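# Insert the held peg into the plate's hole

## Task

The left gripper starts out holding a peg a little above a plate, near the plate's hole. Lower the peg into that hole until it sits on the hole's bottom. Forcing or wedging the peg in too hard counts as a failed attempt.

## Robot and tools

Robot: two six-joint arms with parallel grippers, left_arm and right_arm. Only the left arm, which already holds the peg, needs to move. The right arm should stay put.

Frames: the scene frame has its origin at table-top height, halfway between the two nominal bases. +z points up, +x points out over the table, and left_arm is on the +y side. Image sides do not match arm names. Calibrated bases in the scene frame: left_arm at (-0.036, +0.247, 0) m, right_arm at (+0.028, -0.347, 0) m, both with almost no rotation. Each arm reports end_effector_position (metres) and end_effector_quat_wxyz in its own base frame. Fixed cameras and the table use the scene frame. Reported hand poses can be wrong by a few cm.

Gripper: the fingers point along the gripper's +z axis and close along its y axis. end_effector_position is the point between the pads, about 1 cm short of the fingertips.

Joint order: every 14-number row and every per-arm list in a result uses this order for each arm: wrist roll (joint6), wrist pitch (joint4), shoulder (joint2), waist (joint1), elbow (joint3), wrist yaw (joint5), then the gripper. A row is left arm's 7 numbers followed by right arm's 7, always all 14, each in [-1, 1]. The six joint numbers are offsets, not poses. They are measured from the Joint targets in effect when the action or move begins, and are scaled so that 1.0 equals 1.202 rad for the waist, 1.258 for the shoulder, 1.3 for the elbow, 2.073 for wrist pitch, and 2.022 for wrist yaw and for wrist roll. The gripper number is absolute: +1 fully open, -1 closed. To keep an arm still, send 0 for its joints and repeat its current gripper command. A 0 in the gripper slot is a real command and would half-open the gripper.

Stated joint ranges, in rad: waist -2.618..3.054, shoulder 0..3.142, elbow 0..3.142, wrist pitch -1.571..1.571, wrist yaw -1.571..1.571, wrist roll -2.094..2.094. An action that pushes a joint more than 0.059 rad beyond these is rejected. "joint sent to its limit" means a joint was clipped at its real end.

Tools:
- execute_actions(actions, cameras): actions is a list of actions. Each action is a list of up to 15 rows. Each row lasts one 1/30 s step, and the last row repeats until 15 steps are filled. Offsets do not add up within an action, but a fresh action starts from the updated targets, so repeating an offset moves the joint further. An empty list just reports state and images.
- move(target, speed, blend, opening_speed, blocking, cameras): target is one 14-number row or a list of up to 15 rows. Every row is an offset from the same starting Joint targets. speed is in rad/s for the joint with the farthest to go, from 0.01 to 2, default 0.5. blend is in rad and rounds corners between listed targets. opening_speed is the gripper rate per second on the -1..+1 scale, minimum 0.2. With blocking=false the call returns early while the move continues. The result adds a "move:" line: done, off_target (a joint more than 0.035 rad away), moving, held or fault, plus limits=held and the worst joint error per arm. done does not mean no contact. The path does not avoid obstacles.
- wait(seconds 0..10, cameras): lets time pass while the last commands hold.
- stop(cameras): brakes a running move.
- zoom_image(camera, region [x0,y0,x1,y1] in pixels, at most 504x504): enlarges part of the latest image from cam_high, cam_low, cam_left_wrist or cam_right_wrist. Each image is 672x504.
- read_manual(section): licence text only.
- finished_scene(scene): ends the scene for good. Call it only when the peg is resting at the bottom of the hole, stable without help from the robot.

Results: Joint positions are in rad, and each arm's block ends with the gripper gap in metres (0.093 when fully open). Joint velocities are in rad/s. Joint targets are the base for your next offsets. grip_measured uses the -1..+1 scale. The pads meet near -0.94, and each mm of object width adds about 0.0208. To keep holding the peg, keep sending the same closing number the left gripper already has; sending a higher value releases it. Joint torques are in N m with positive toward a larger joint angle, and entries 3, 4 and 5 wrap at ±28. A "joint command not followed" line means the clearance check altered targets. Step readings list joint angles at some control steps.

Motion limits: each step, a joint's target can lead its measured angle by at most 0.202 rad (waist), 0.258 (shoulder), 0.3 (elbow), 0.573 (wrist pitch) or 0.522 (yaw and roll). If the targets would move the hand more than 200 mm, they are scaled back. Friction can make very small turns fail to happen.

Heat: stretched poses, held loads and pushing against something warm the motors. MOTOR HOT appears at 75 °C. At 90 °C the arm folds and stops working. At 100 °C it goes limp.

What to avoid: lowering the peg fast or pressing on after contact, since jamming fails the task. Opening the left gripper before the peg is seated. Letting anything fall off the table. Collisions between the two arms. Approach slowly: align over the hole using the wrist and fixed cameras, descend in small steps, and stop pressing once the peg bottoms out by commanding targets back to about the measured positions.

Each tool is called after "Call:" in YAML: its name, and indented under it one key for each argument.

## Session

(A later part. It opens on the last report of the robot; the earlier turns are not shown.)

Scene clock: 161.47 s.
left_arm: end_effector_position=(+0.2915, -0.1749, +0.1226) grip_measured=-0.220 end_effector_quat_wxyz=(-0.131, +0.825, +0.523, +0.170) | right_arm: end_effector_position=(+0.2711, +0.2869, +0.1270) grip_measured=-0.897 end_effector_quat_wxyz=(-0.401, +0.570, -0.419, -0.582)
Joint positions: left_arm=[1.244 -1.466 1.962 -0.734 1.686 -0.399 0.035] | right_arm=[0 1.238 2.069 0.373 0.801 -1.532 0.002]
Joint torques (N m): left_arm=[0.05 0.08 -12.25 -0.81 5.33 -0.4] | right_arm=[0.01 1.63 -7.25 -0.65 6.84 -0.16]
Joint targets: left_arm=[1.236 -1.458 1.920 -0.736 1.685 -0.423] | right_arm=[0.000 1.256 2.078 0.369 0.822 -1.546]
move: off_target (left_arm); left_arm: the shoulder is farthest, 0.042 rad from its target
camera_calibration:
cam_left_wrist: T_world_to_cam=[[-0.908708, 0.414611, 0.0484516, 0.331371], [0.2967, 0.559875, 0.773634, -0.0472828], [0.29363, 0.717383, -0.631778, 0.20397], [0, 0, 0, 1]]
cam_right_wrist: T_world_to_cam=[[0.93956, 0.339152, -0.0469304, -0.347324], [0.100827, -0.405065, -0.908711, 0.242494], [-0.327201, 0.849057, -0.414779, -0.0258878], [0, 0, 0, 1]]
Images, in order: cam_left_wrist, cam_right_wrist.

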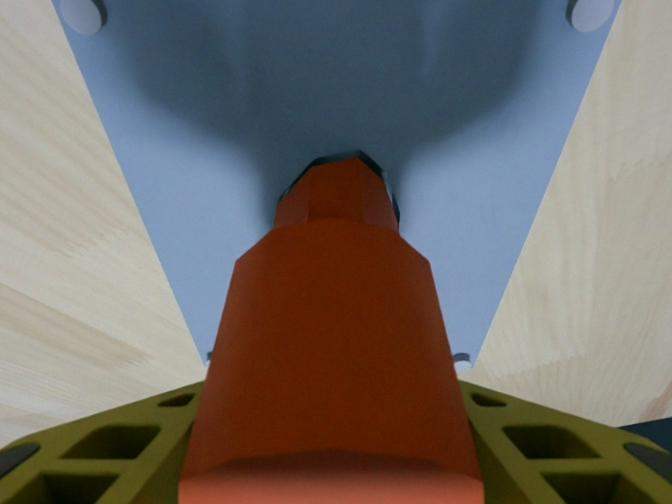

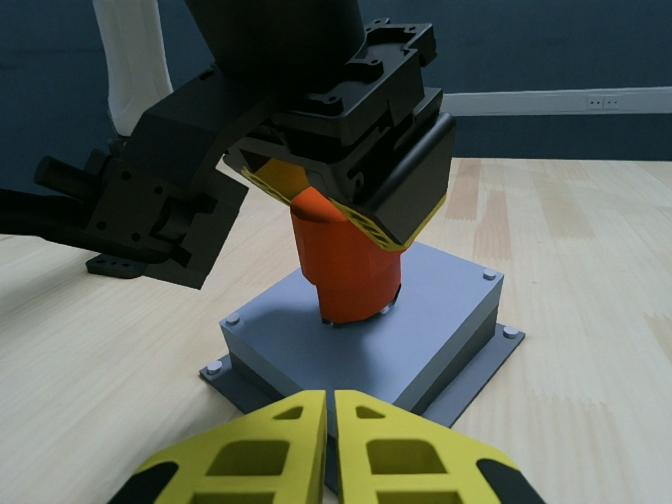

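Call:
move:
  target: [0,0.0055,0,0,-0.0108,0,-0.921165,0,0,0,0,0,0,-0.9]
  speed: 0.05
  cameras: ["cam_left_wrist","cam_right_wrist"]

Call:
zoom_image:
  camera: "cam_left_wrist"
  region: [240, 80, 460, 280]

Call:
zoom_image:
  camera: "cam_right_wrist"
  region: [280, 180, 440, 340]

Scene clock: 165.03 s.
left_arm: end_effector_position=(+0.2909, -0.1744, +0.1192) grip_measured=-0.220 end_effector_quat_wxyz=(-0.133, +0.825, +0.522, +0.169) | right_arm: end_effector_position=(+0.2711, +0.2869, +0.1270) grip_measured=-0.897 end_effector_quat_wxyz=(-0.401, +0.570, -0.419, -0.582)
Joint positions: left_arm=[1.244 -1.455 1.962 -0.734 1.672 -0.399 0.035] | right_arm=[0 1.239 2.069 0.373 0.801 -1.532 0.002]
Joint torques (N m): left_arm=[0.07 0.01 -12.36 -0.75 5.16 -0.42] | right_arm=[0.03 1.62 -7.02 -0.59 7.01 -0.16]
Joint targets: left_arm=[1.236 -1.447 1.920 -0.736 1.670 -0.423] | right_arm=[0.000 1.256 2.078 0.369 0.822 -1.546]
move: off_target (left_arm); left_arm: the shoulder is farthest, 0.042 rad from its target
camera_calibration:
cam_left_wrist: T_world_to_cam=[[-0.908595, 0.414509, 0.0513582, 0.330339], [0.298454, 0.558293, 0.774102, -0.0455964], [0.292199, 0.718673, -0.630974, 0.202124], [0, 0, 0, 1]]
cam_right_wrist: T_world_to_cam=[[0.939577, 0.339159, -0.0465495, -0.347379], [0.101149, -0.404939, -0.908732, 0.242401], [-0.327054, 0.849115, -0.414777, -0.0259318], [0, 0, 0, 1]]
Images, in order: cam_left_wrist, cam_right_wrist.

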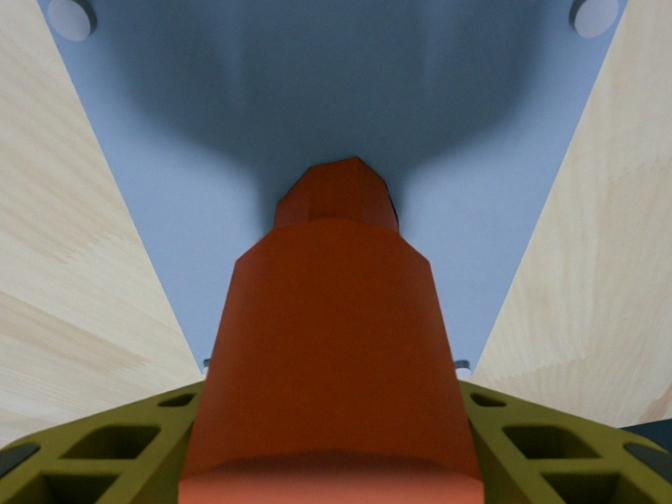

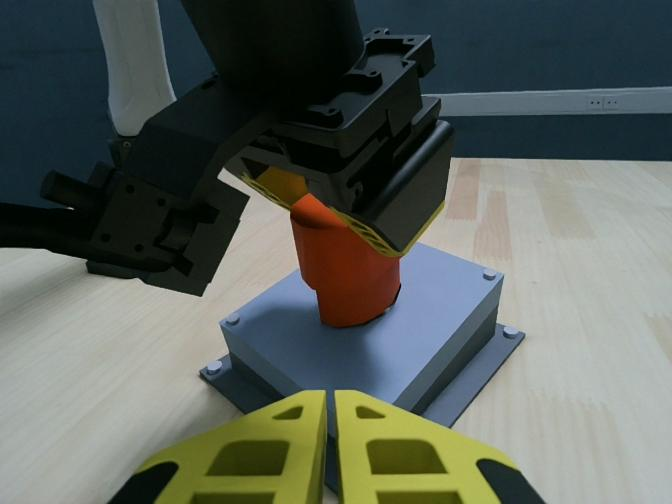

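Scaled by 2.291 from the camera's 672x504 image, which has a finer 960x720 frame.

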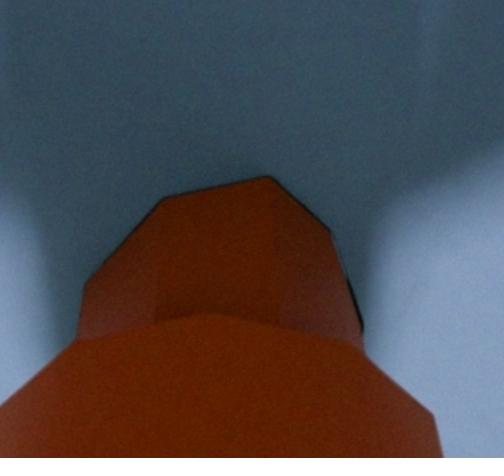

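Scaled by 3.150 from the camera's 672x504 image, which has a finer 960x720 frame.

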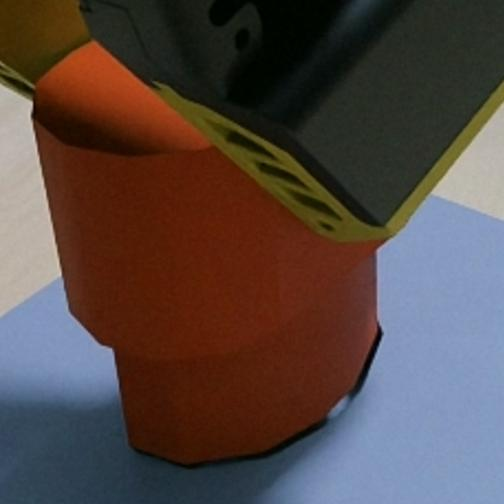

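Call:
move:
  target:
    - [0,0,0,0.0077,0,0,-0.921165,0,0,0,0,0,0,-0.9]
    - [0,0.0034,0,0.0077,-0.0077,0,-0.921165,0,0,0,0,0,0,-0.9]
  speed: 0.03
  cameras: ["cam_left_wrist","cam_right_wrist"]

Call:
zoom_image:
  camera: "cam_left_wrist"
  region: [240, 80, 460, 280]

Call:
zoom_image:
  camera: "cam_right_wrist"
  region: [280, 180, 440, 340]

Scene clock: 173.00 s.
left_arm: end_effector_position=(+0.2910, -0.1733, +0.1176) grip_measured=-0.220 end_effector_quat_wxyz=(-0.134, +0.825, +0.523, +0.169) | right_arm: end_effector_position=(+0.2711, +0.2869, +0.1270) grip_measured=-0.897 end_effector_quat_wxyz=(-0.401, +0.570, -0.419, -0.582)
Joint positions: left_arm=[1.244 -1.45 1.962 -0.732 1.665 -0.399 0.035] | right_arm=[0 1.239 2.069 0.373 0.801 -1.532 0.002]
Joint torques (N m): left_arm=[0.08 0.11 -12.36 -0.01 5.11 -0.43] | right_arm=[-0.01 1.6 -7.19 -0.49 6.93 -0.2]
Joint targets: left_arm=[1.236 -1.440 1.920 -0.727 1.660 -0.423] | right_arm=[0.000 1.256 2.078 0.369 0.822 -1.546]
move: off_target (left_arm); left_arm: the shoulder is farthest, 0.042 rad from its target
camera_calibration:
cam_left_wrist: T_world_to_cam=[[-0.909589, 0.412142, 0.0527889, 0.329763], [0.29765, 0.557659, 0.774868, -0.0449619], [0.289918, 0.720524, -0.629915, 0.201155], [0, 0, 0, 1]]
cam_right_wrist: T_world_to_cam=[[0.939577, 0.339159, -0.0465495, -0.347379], [0.101149, -0.404939, -0.908732, 0.242401], [-0.327054, 0.849115, -0.414777, -0.0259318], [0, 0, 0, 1]]
Images, in order: cam_left_wrist, cam_right_wrist.

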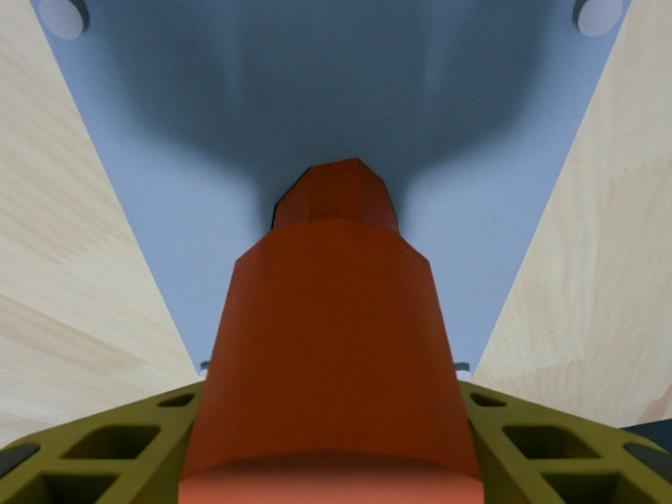

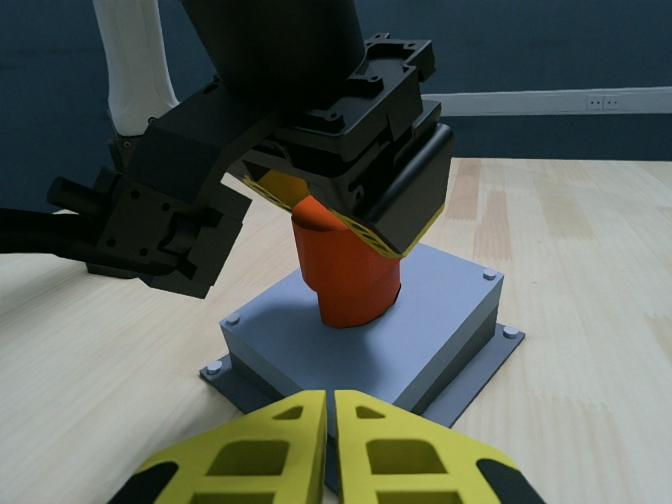

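Scaled by 2.291 from the camera's 672x504 image, which has a finer 960x720 frame.

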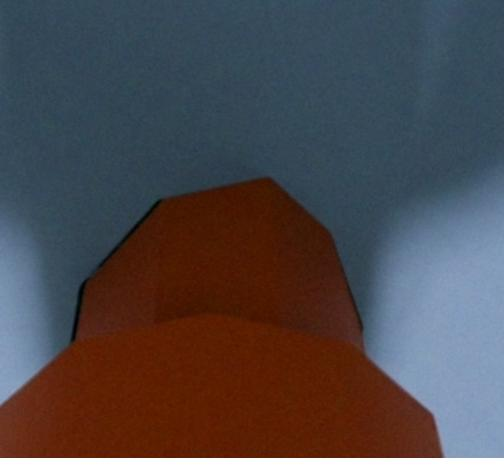

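Scaled by 3.150 from the camera's 672x504 image, which has a finer 960x720 frame.

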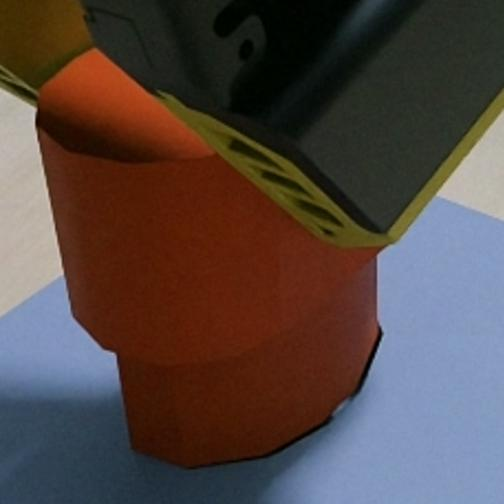

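Call:
move:
  target:
    - [0,0.001,0,0.0015,0,0,-0.921165,0,0,0,0,0,0,-0.9]
    - [0,0.0055,0,0.0015,-0.0077,0,-0.921165,0,0,0,0,0,0,-0.9]
  speed: 0.03
  cameras: ["cam_left_wrist","cam_right_wrist"]

Call:
zoom_image:
  camera: "cam_left_wrist"
  region: [240, 80, 460, 280]

Call:
zoom_image:
  camera: "cam_right_wrist"
  region: [280, 180, 440, 340]

Scene clock: 178.07 s.
left_arm: end_effector_position=(+0.2910, -0.1732, +0.1173) grip_measured=-0.220 end_effector_quat_wxyz=(-0.132, +0.824, +0.523, +0.170) | right_arm: end_effector_position=(+0.2711, +0.2869, +0.1270) grip_measured=-0.897 end_effector_quat_wxyz=(-0.401, +0.570, -0.419, -0.582)
Joint positions: left_arm=[1.244 -1.446 1.959 -0.732 1.66 -0.4 0.035] | right_arm=[0 1.239 2.069 0.373 0.801 -1.532 0.002]
Joint torques (N m): left_arm=[0.04 0.21 -11.97 0.21 4.6 -0.37] | right_arm=[-0.02 1.61 -6.98 -0.4 6.83 -0.23]
Joint targets: left_arm=[1.236 -1.428 1.920 -0.725 1.650 -0.423] | right_arm=[0.000 1.256 2.078 0.369 0.822 -1.546]
move: off_target (left_arm); left_arm: the shoulder is farthest, 0.039 rad from its target
camera_calibration:
cam_left_wrist: T_world_to_cam=[[-0.909691, 0.412293, 0.0497697, 0.330129], [0.295733, 0.559002, 0.774634, -0.0439824], [0.291555, 0.719396, -0.630448, 0.200311], [0, 0, 0, 1]]
cam_right_wrist: T_world_to_cam=[[0.939577, 0.339159, -0.0465495, -0.347379], [0.101149, -0.404939, -0.908732, 0.242401], [-0.327054, 0.849115, -0.414777, -0.0259318], [0, 0, 0, 1]]
Images, in order: cam_left_wrist, cam_right_wrist.

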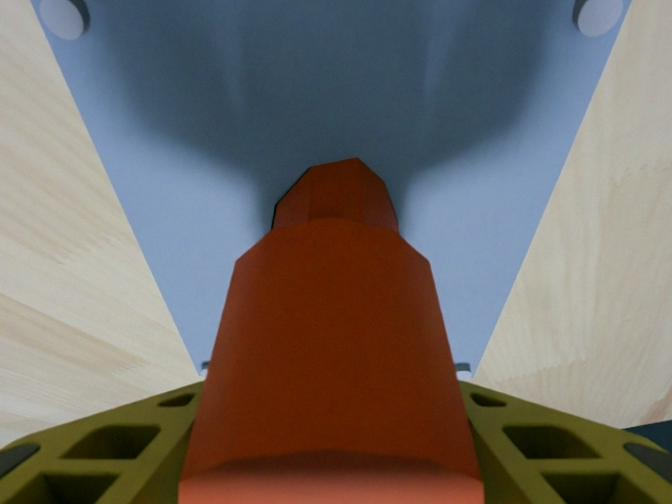

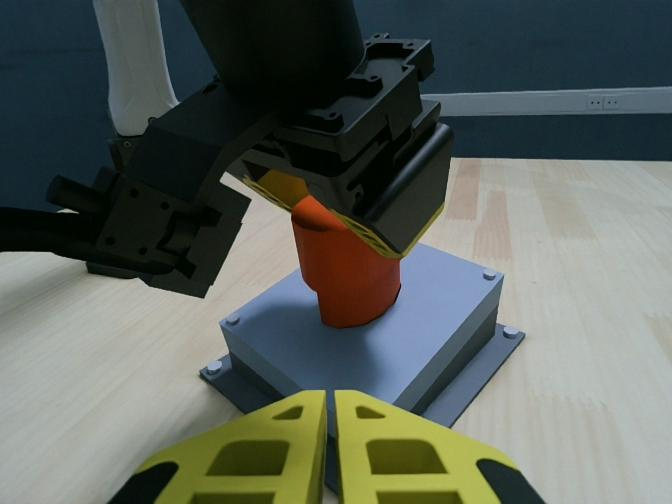

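Scaled by 2.291 from the camera's 672x504 image, which has a finer 960x720 frame.

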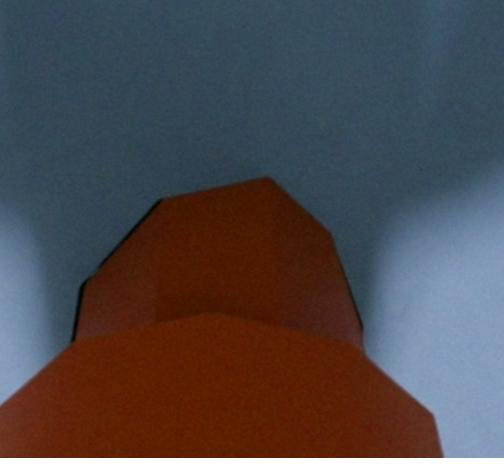

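Scaled by 3.150 from the camera's 672x504 image, which has a finer 960x720 frame.

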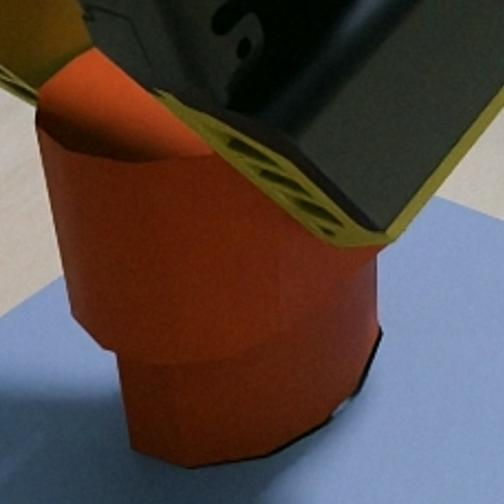

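Call:
move:
  target: [0,0.001,0.02,0.003,0.0,0,-0.921165,0,0,0,0,0,0,-0.9]
  speed: 0.03
  cameras: ["cam_left_wrist","cam_right_wrist"]

Call:
zoom_image:
  camera: "cam_left_wrist"
  region: [270, 140, 410, 240]

Call:
zoom_image:
  camera: "cam_right_wrist"
  region: [310, 270, 410, 340]

Scene clock: 183.03 s.
left_arm: end_effector_position=(+0.2910, -0.1730, +0.1173) grip_measured=-0.220 end_effector_quat_wxyz=(-0.132, +0.824, +0.524, +0.170) | right_arm: end_effector_position=(+0.2711, +0.2869, +0.1270) grip_measured=-0.897 end_effector_quat_wxyz=(-0.401, +0.570, -0.419, -0.582)
Joint positions: left_arm=[1.244 -1.445 1.959 -0.731 1.66 -0.4 0.035] | right_arm=[0 1.239 2.069 0.373 0.801 -1.532 0.002]
Joint torques (N m): left_arm=[0.06 0.19 -10.06 0.32 4.38 -0.39] | right_arm=[-0.01 1.62 -7.09 -0.42 6.98 -0.24]
Motor temperatures (°C): left_arm=[29 30 58 27 43 30 34] | right_arm=[28 43 41 28 40 32 31]
Heat: left arm: 58 °C; right arm: 43 °C.
Joint targets: left_arm=[1.236 -1.426 1.945 -0.721 1.650 -0.423] | right_arm=[0.000 1.256 2.078 0.369 0.822 -1.546]
move: done
camera_calibration:
cam_left_wrist: T_world_to_cam=[[-0.909862, 0.411958, 0.0494064, 0.33017], [0.2953, 0.559312, 0.774576, -0.0438963], [0.291459, 0.719347, -0.630549, 0.200255], [0, 0, 0, 1]]
cam_right_wrist: T_world_to_cam=[[0.939577, 0.339159, -0.0465495, -0.347379], [0.101149, -0.404939, -0.908732, 0.242401], [-0.327054, 0.849115, -0.414777, -0.0259318], [0, 0, 0, 1]]
Images, in order: cam_left_wrist, cam_right_wrist.

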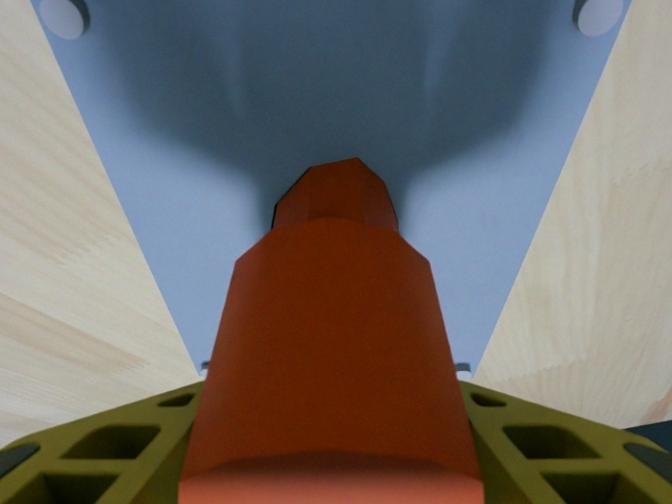

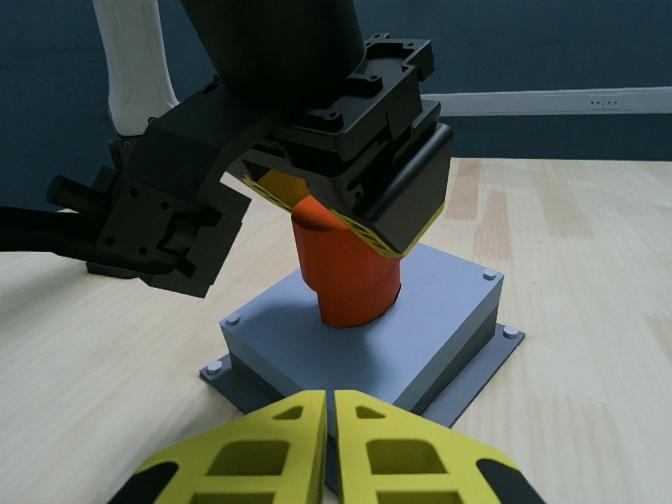

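Scaled by 3.600 from the camera's 672x504 image, which has a finer 960x720 frame.

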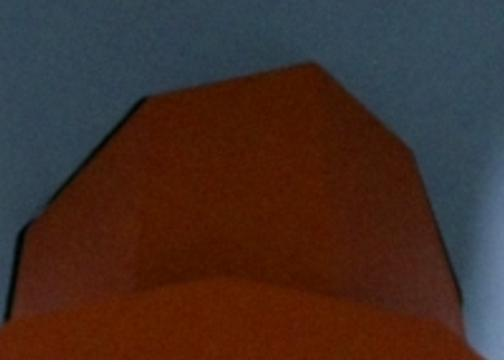

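Scaled by 5.040 from the camera's 672x504 image, which has a finer 960x720 frame.

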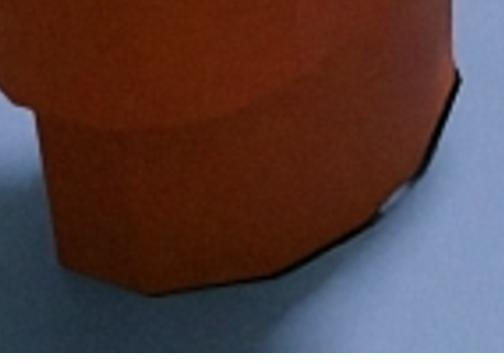

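Call:
move:
  target: [0,0.0019,0.006,0.0025,0.0,0,-0.921165,0,0,0,0,0,0,-0.9]
  speed: 0.03
  cameras: ["cam_left_wrist","cam_right_wrist"]

Call:
zoom_image:
  camera: "cam_left_wrist"
  region: [270, 140, 410, 240]

Call:
zoom_image:
  camera: "cam_right_wrist"
  region: [310, 270, 410, 340]

Scene clock: 186.80 s.
left_arm: end_effector_position=(+0.2920, -0.1714, +0.1152) grip_measured=-0.220 end_effector_quat_wxyz=(-0.132, +0.823, +0.526, +0.169) | right_arm: end_effector_position=(+0.2711, +0.2869, +0.1270) grip_measured=-0.897 end_effector_quat_wxyz=(-0.401, +0.570, -0.419, -0.582)
Joint positions: left_arm=[1.243 -1.436 1.959 -0.725 1.652 -0.399 0.035] | right_arm=[0 1.239 2.069 0.373 0.801 -1.532 0.002]
Joint torques (N m): left_arm=[0.03 0.18 -9.31 -0.06 5.26 -0.32] | right_arm=[0.07 1.68 -7.25 -0.59 6.97 -0.19]
Joint targets: left_arm=[1.236 -1.422 1.952 -0.718 1.650 -0.423] | right_arm=[0.000 1.256 2.078 0.369 0.822 -1.546]
move: done
camera_calibration:
cam_left_wrist: T_world_to_cam=[[-0.912395, 0.406411, 0.0486335, 0.33038], [0.291498, 0.561764, 0.774242, -0.0419042], [0.28734, 0.720591, -0.631019, 0.198986], [0, 0, 0, 1]]
cam_right_wrist: T_world_to_cam=[[0.939577, 0.339159, -0.0465495, -0.347379], [0.101149, -0.404939, -0.908732, 0.242401], [-0.327054, 0.849115, -0.414777, -0.0259318], [0, 0, 0, 1]]
Images, in order: cam_left_wrist, cam_right_wrist.

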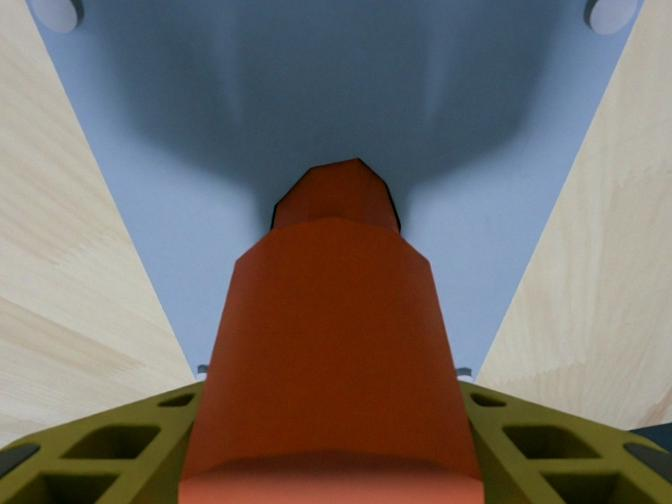

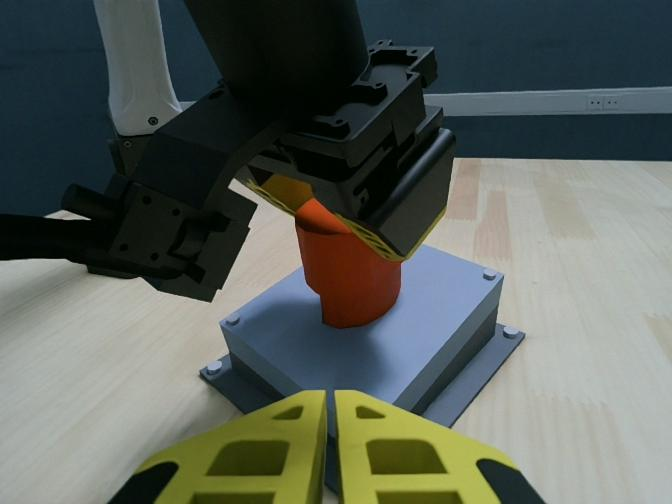

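Scaled by 3.600 from the camera's 672x504 image, which has a finer 960x720 frame.

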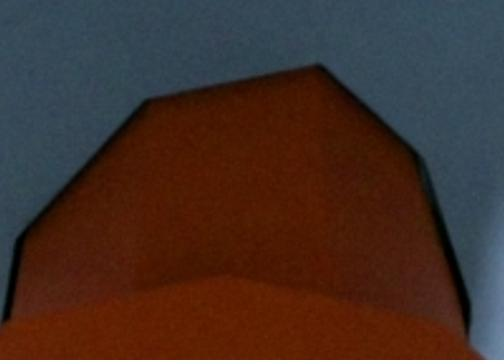

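Scaled by 5.040 from the camera's 672x504 image, which has a finer 960x720 frame.

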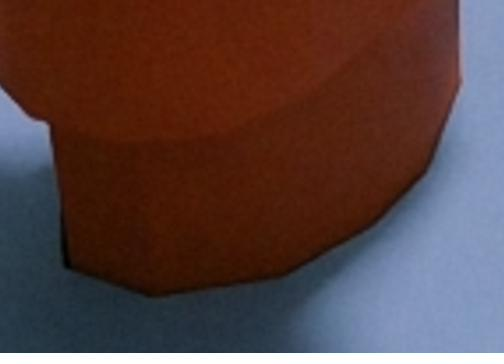

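Call:
move:
  target: [0,0.0063,0,0.001,-0.0138,0,-0.921165,0,0,0,0,0,0,-0.9]
  speed: 0.03
  cameras: ["cam_left_wrist","cam_right_wrist"]

Call:
zoom_image:
  camera: "cam_left_wrist"
  region: [270, 140, 410, 240]

Call:
zoom_image:
  camera: "cam_right_wrist"
  region: [310, 240, 410, 340]

Scene clock: 190.73 s.
left_arm: end_effector_position=(+0.2921, -0.1708, +0.1108) grip_measured=-0.220 end_effector_quat_wxyz=(-0.132, +0.822, +0.527, +0.169) | right_arm: end_effector_position=(+0.2711, +0.2869, +0.1270) grip_measured=-0.897 end_effector_quat_wxyz=(-0.401, +0.570, -0.419, -0.582)
Joint positions: left_arm=[1.243 -1.418 1.959 -0.724 1.634 -0.399 0.035] | right_arm=[0 1.239 2.069 0.373 0.801 -1.532 0.002]
Joint torques (N m): left_arm=[0.08 0.06 -9.25 0.14 5.33 -0.39] | right_arm=[0.01 1.64 -6.97 -0.55 6.78 -0.19]
Joint targets: left_arm=[1.236 -1.409 1.952 -0.717 1.632 -0.423] | right_arm=[0.000 1.256 2.078 0.369 0.822 -1.546]
move: done
camera_calibration:
cam_left_wrist: T_world_to_cam=[[-0.913028, 0.40503, 0.0482702, 0.330406], [0.290419, 0.562404, 0.774183, -0.0384093], [0.28642, 0.720869, -0.631119, 0.196058], [0, 0, 0, 1]]
cam_right_wrist: T_world_to_cam=[[0.939577, 0.339159, -0.0465495, -0.347379], [0.101149, -0.404939, -0.908732, 0.242401], [-0.327054, 0.849115, -0.414777, -0.0259318], [0, 0, 0, 1]]
Images, in order: cam_left_wrist, cam_right_wrist.

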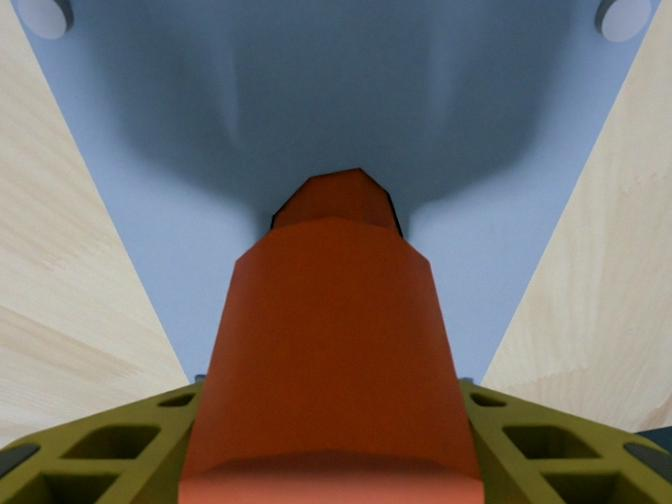

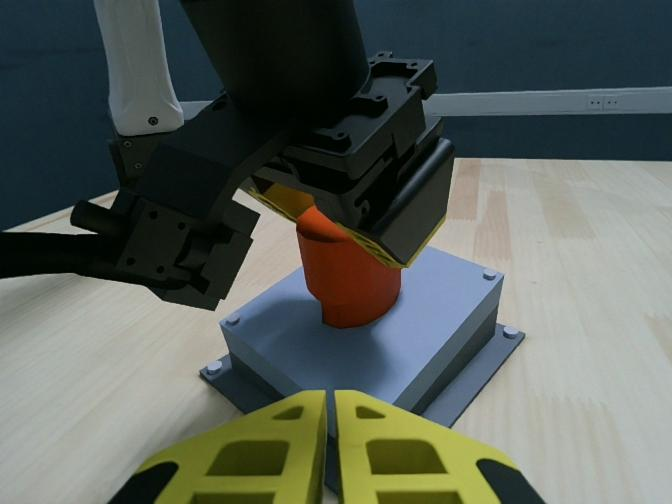

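Scaled by 3.600 from the camera's 672x504 image, which has a finer 960x720 frame.

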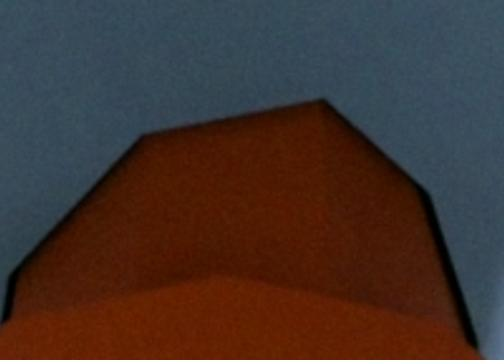

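Scaled by 5.040 from the camera's 672x504 image, which has a finer 960x720 frame.

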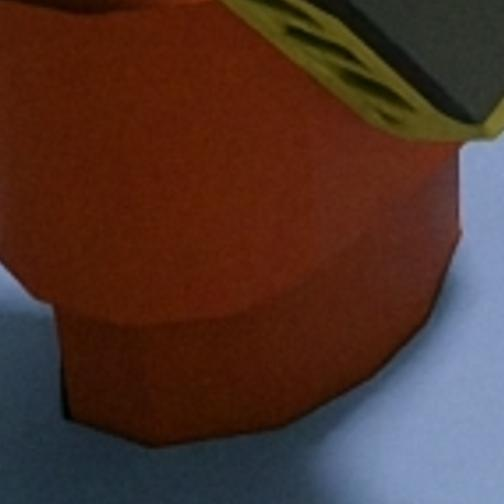

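Call:
move:
  target: [0,0.007,0,0.001,-0.0138,0,-0.921165,0,0,0,0,0,0,-0.9]
  speed: 0.03
  cameras: ["cam_left_wrist","cam_right_wrist"]

Call:
zoom_image:
  camera: "cam_left_wrist"
  region: [270, 140, 410, 240]

Call:
zoom_image:
  camera: "cam_right_wrist"
  region: [310, 240, 410, 340]

Scene clock: 195.10 s.
left_arm: end_effector_position=(+0.2921, -0.1702, +0.1064) grip_measured=-0.220 end_effector_quat_wxyz=(-0.132, +0.822, +0.528, +0.169) | right_arm: end_effector_position=(+0.2711, +0.2869, +0.1270) grip_measured=-0.897 end_effector_quat_wxyz=(-0.401, +0.570, -0.419, -0.582)
Joint positions: left_arm=[1.243 -1.401 1.959 -0.722 1.617 -0.399 0.035] | right_arm=[0 1.239 2.069 0.373 0.801 -1.532 0.002]
Joint torques (N m): left_arm=[0.04 0.01 -9.22 -0.06 5.2 -0.34] | right_arm=[-0.02 1.62 -7.21 -0.47 6.75 -0.22]
Joint targets: left_arm=[1.236 -1.395 1.952 -0.716 1.614 -0.423] | right_arm=[0.000 1.256 2.078 0.369 0.822 -1.546]
move: done
camera_calibration:
cam_left_wrist: T_world_to_cam=[[-0.913659, 0.403649, 0.0479069, 0.330353], [0.289339, 0.563042, 0.774123, -0.0349321], [0.2855, 0.721146, -0.631219, 0.193112], [0, 0, 0, 1]]
cam_right_wrist: T_world_to_cam=[[0.939577, 0.339159, -0.0465495, -0.347379], [0.101149, -0.404939, -0.908732, 0.242401], [-0.327054, 0.849115, -0.414777, -0.0259318], [0, 0, 0, 1]]
Images, in order: cam_left_wrist, cam_right_wrist.

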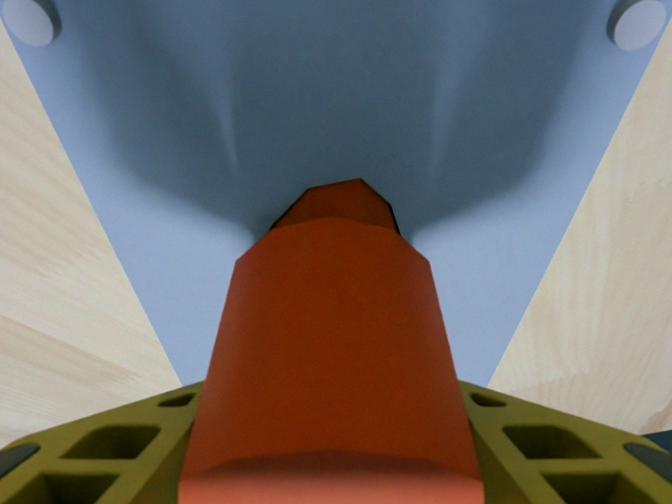

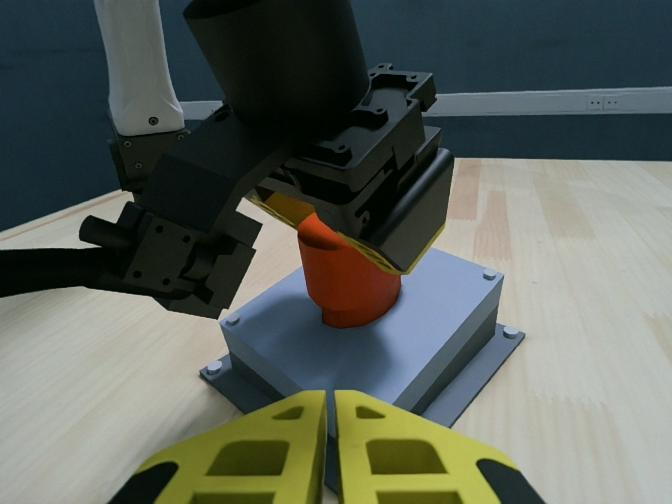

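Scaled by 3.600 from the camera's 672x504 image, which has a finer 960x720 frame.

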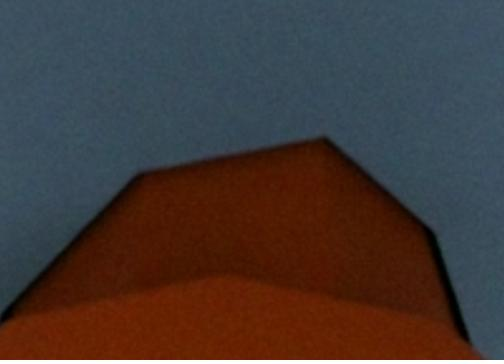

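Scaled by 5.040 from the camera's 672x504 image, which has a finer 960x720 frame.

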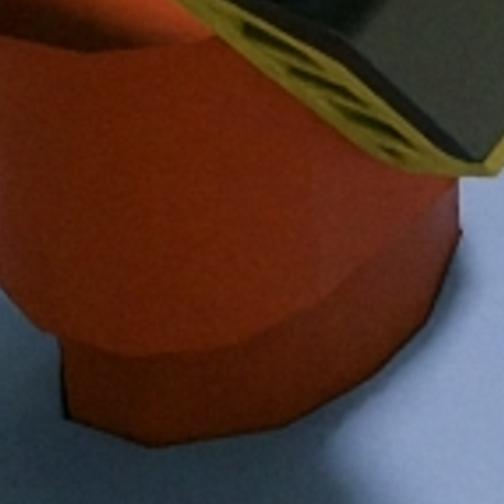

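Call:
move:
  target: [0,0.0071,0,0.0014,-0.0138,0,-0.921165,0,0,0,0,0,0,-0.9]
  speed: 0.03
  cameras: ["cam_left_wrist","cam_right_wrist"]

Call:
zoom_image:
  camera: "cam_left_wrist"
  region: [270, 140, 410, 240]

Call:
zoom_image:
  camera: "cam_right_wrist"
  region: [310, 240, 410, 340]

Scene clock: 197.77 s.
left_arm: end_effector_position=(+0.2919, -0.1695, +0.1020) grip_measured=-0.220 end_effector_quat_wxyz=(-0.132, +0.822, +0.528, +0.169) | right_arm: end_effector_position=(+0.2711, +0.2869, +0.1270) grip_measured=-0.897 end_effector_quat_wxyz=(-0.401, +0.570, -0.419, -0.582)
Joint positions: left_arm=[1.243 -1.383 1.959 -0.721 1.599 -0.399 0.035] | right_arm=[0 1.239 2.069 0.373 0.801 -1.532 0.002]
Joint torques (N m): left_arm=[0.04 -0.01 -9.32 0.03 5.07 -0.44] | right_arm=[-0.02 1.62 -7.45 -0.57 6.93 -0.23]
Joint targets: left_arm=[1.236 -1.380 1.952 -0.714 1.596 -0.423] | right_arm=[0.000 1.256 2.078 0.369 0.822 -1.546]
move: done
camera_calibration:
cam_left_wrist: T_world_to_cam=[[-0.91412, 0.402603, 0.0479069, 0.330098], [0.288694, 0.563372, 0.774123, -0.0316027], [0.284675, 0.721472, -0.631219, 0.190207], [0, 0, 0, 1]]
cam_right_wrist: T_world_to_cam=[[0.939577, 0.339159, -0.0465495, -0.347379], [0.101149, -0.404939, -0.908732, 0.242401], [-0.327054, 0.849115, -0.414777, -0.0259318], [0, 0, 0, 1]]
Images, in order: cam_left_wrist, cam_right_wrist.

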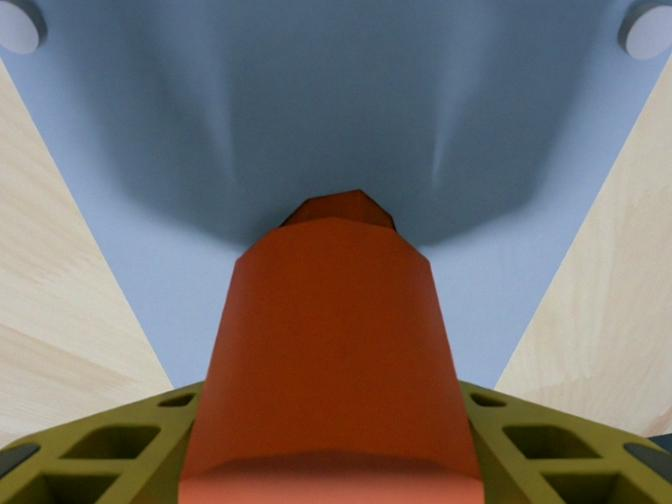

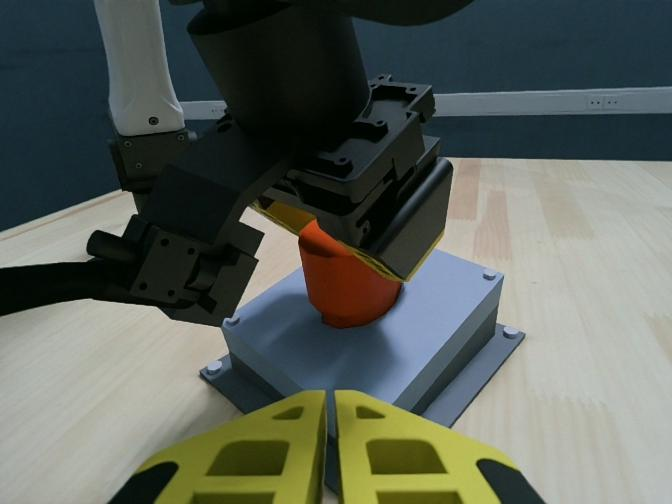

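Scaled by 3.600 from the camera's 672x504 image, which has a finer 960x720 frame.

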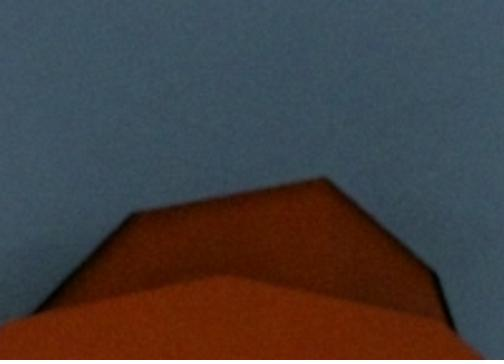

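Scaled by 5.040 from the camera's 672x504 image, which has a finer 960x720 frame.

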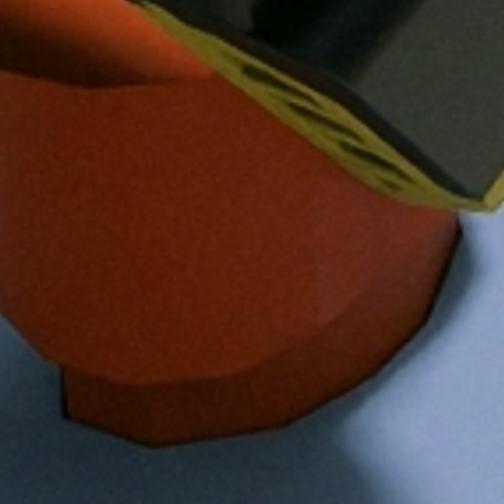

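Call:
move:
  target: [0,0.0068,0,0.0014,-0.0131,0,-0.921165,0,0,0,0,0,0,-0.9]
  speed: 0.03
  cameras: []

Call:
move:
  target: [0,0.0034,0,0.0007,-0.0065,0,-0.921165,0,0,0,0,0,0,-0.9]
  speed: 0.03
  cameras: ["cam_left_wrist","cam_right_wrist"]

Call:
zoom_image:
  camera: "cam_right_wrist"
  region: [310, 240, 410, 340]

Scene clock: 200.73 s.
move: done

Scene clock: 201.43 s.
left_arm: end_effector_position=(+0.2919, -0.1688, +0.0979) grip_measured=-0.220 end_effector_quat_wxyz=(-0.132, +0.821, +0.529, +0.169) | right_arm: end_effector_position=(+0.2711, +0.2869, +0.1270) grip_measured=-0.897 end_effector_quat_wxyz=(-0.401, +0.570, -0.419, -0.582)
Joint positions: left_arm=[1.243 -1.366 1.959 -0.72 1.583 -0.399 0.035] | right_arm=[0 1.239 2.069 0.373 0.801 -1.532 0.002]
Joint torques (N m): left_arm=[0.04 0.04 -9.46 0.27 4.63 -0.38] | right_arm=[0.02 1.6 -7.17 -0.7 6.72 -0.21]
Joint targets: left_arm=[1.236 -1.359 1.952 -0.712 1.571 -0.423] | right_arm=[0.000 1.256 2.078 0.369 0.822 -1.546]
move: done
camera_calibration:
cam_left_wrist: T_world_to_cam=[[-0.914761, 0.401232, 0.0471804, 0.330041], [0.28739, 0.564202, 0.774005, -0.0282508], [0.283936, 0.721588, -0.63142, 0.187364], [0, 0, 0, 1]]
cam_right_wrist: T_world_to_cam=[[0.939577, 0.339159, -0.0465495, -0.347379], [0.101149, -0.404939, -0.908732, 0.242401], [-0.327054, 0.849115, -0.414777, -0.0259318], [0, 0, 0, 1]]
Images, in order: cam_left_wrist, cam_right_wrist.

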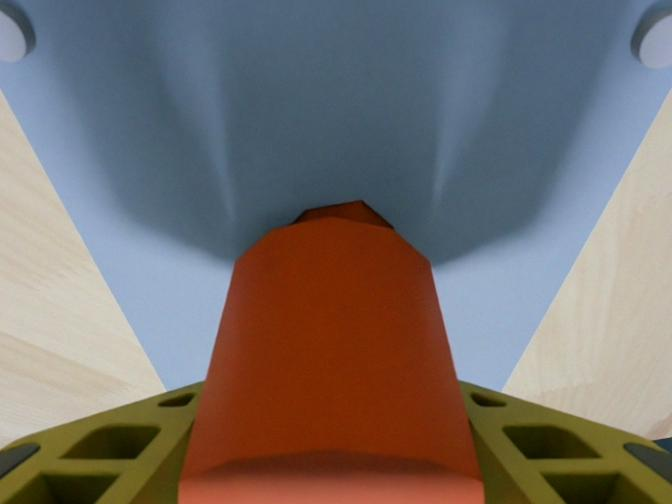

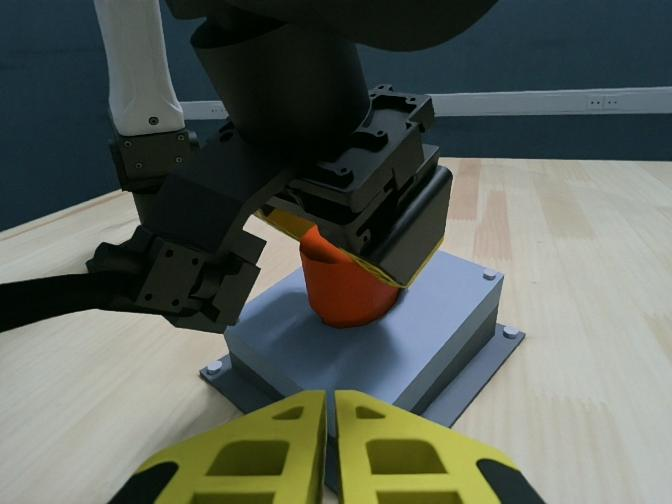

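Scaled by 5.040 from the camera's 672x504 image, which has a finer 960x720 frame.

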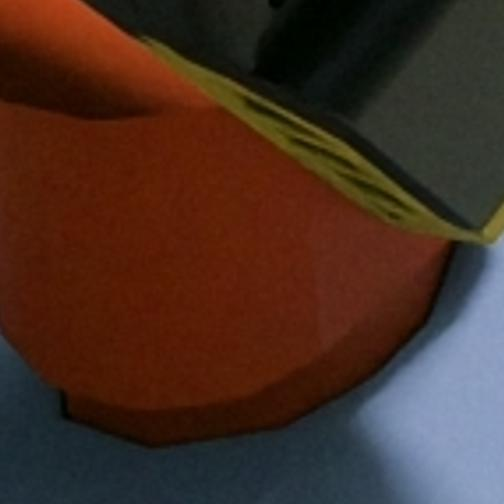

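Call:
move:
  target: [0,0.003,0,0.0005,-0.01,0,-0.921165,0,0,0,0,0,0,-0.9]
  speed: 0.03
  cameras: ["cam_left_wrist","cam_right_wrist"]

Call:
zoom_image:
  camera: "cam_right_wrist"
  region: [310, 240, 410, 340]

Call:
zoom_image:
  camera: "cam_left_wrist"
  region: [270, 160, 410, 260]

Scene clock: 205.67 s.
left_arm: end_effector_position=(+0.2918, -0.1687, +0.0973) grip_measured=-0.220 end_effector_quat_wxyz=(-0.132, +0.821, +0.529, +0.169) | right_arm: end_effector_position=(+0.2711, +0.2869, +0.1270) grip_measured=-0.897 end_effector_quat_wxyz=(-0.401, +0.570, -0.419, -0.582)
Joint positions: left_arm=[1.243 -1.364 1.959 -0.72 1.58 -0.4 0.035] | right_arm=[0 1.239 2.069 0.373 0.801 -1.532 0.002]
Joint torques (N m): left_arm=[0.09 0.12 -9.29 0.1 3.3 -0.36] | right_arm=[-0.01 1.61 -7.36 -0.62 6.72 -0.19]
Joint targets: left_arm=[1.236 -1.352 1.952 -0.711 1.558 -0.423] | right_arm=[0.000 1.256 2.078 0.369 0.822 -1.546]
move: done
camera_calibration:
cam_left_wrist: T_world_to_cam=[[-0.914733, 0.401266, 0.0474304, 0.329904], [0.287457, 0.563769, 0.774295, -0.0280208], [0.283958, 0.721907, -0.631045, 0.186954], [0, 0, 0, 1]]
cam_right_wrist: T_world_to_cam=[[0.939577, 0.339159, -0.0465495, -0.347379], [0.101149, -0.404939, -0.908732, 0.242401], [-0.327054, 0.849115, -0.414777, -0.0259318], [0, 0, 0, 1]]
Images, in order: cam_left_wrist, cam_right_wrist.

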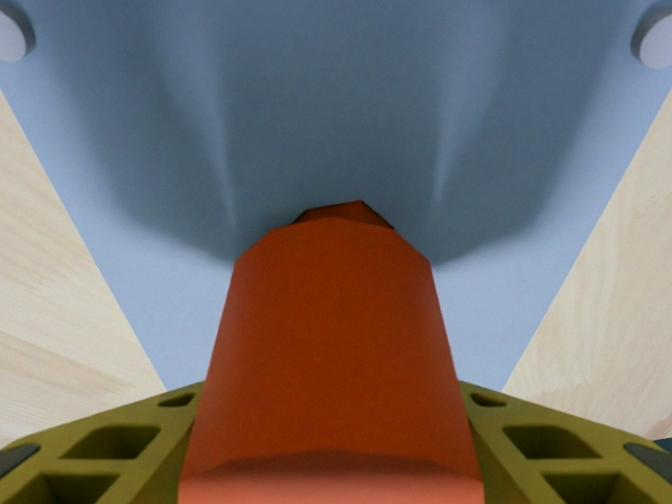

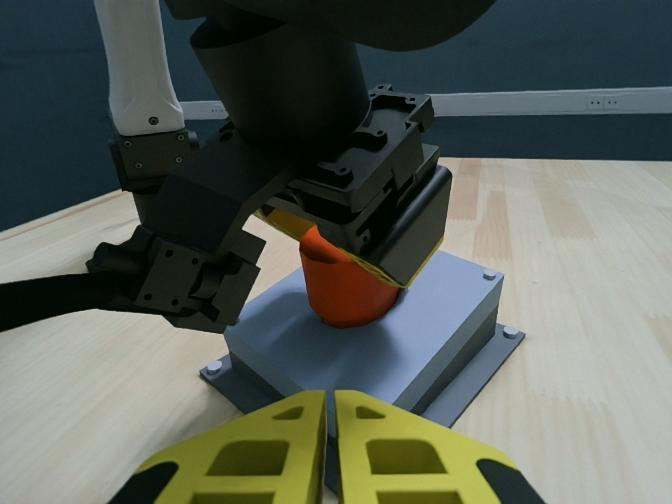

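Scaled by 5.040 from the camera's 672x504 image, which has a finer 960x720 frame.

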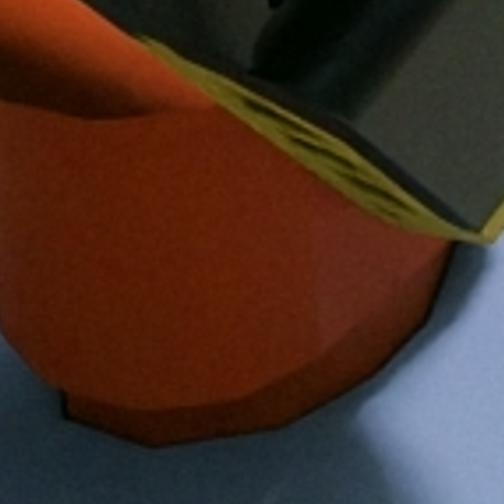

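Scaled by 3.600 from the camera's 672x504 image, which has a finer 960x720 frame.

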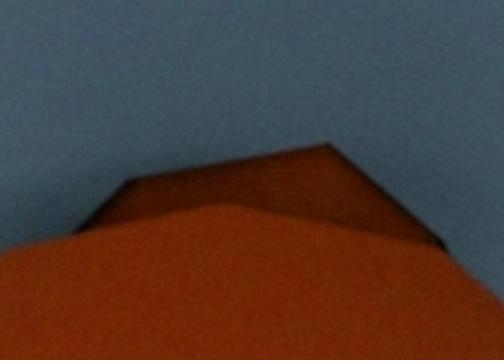

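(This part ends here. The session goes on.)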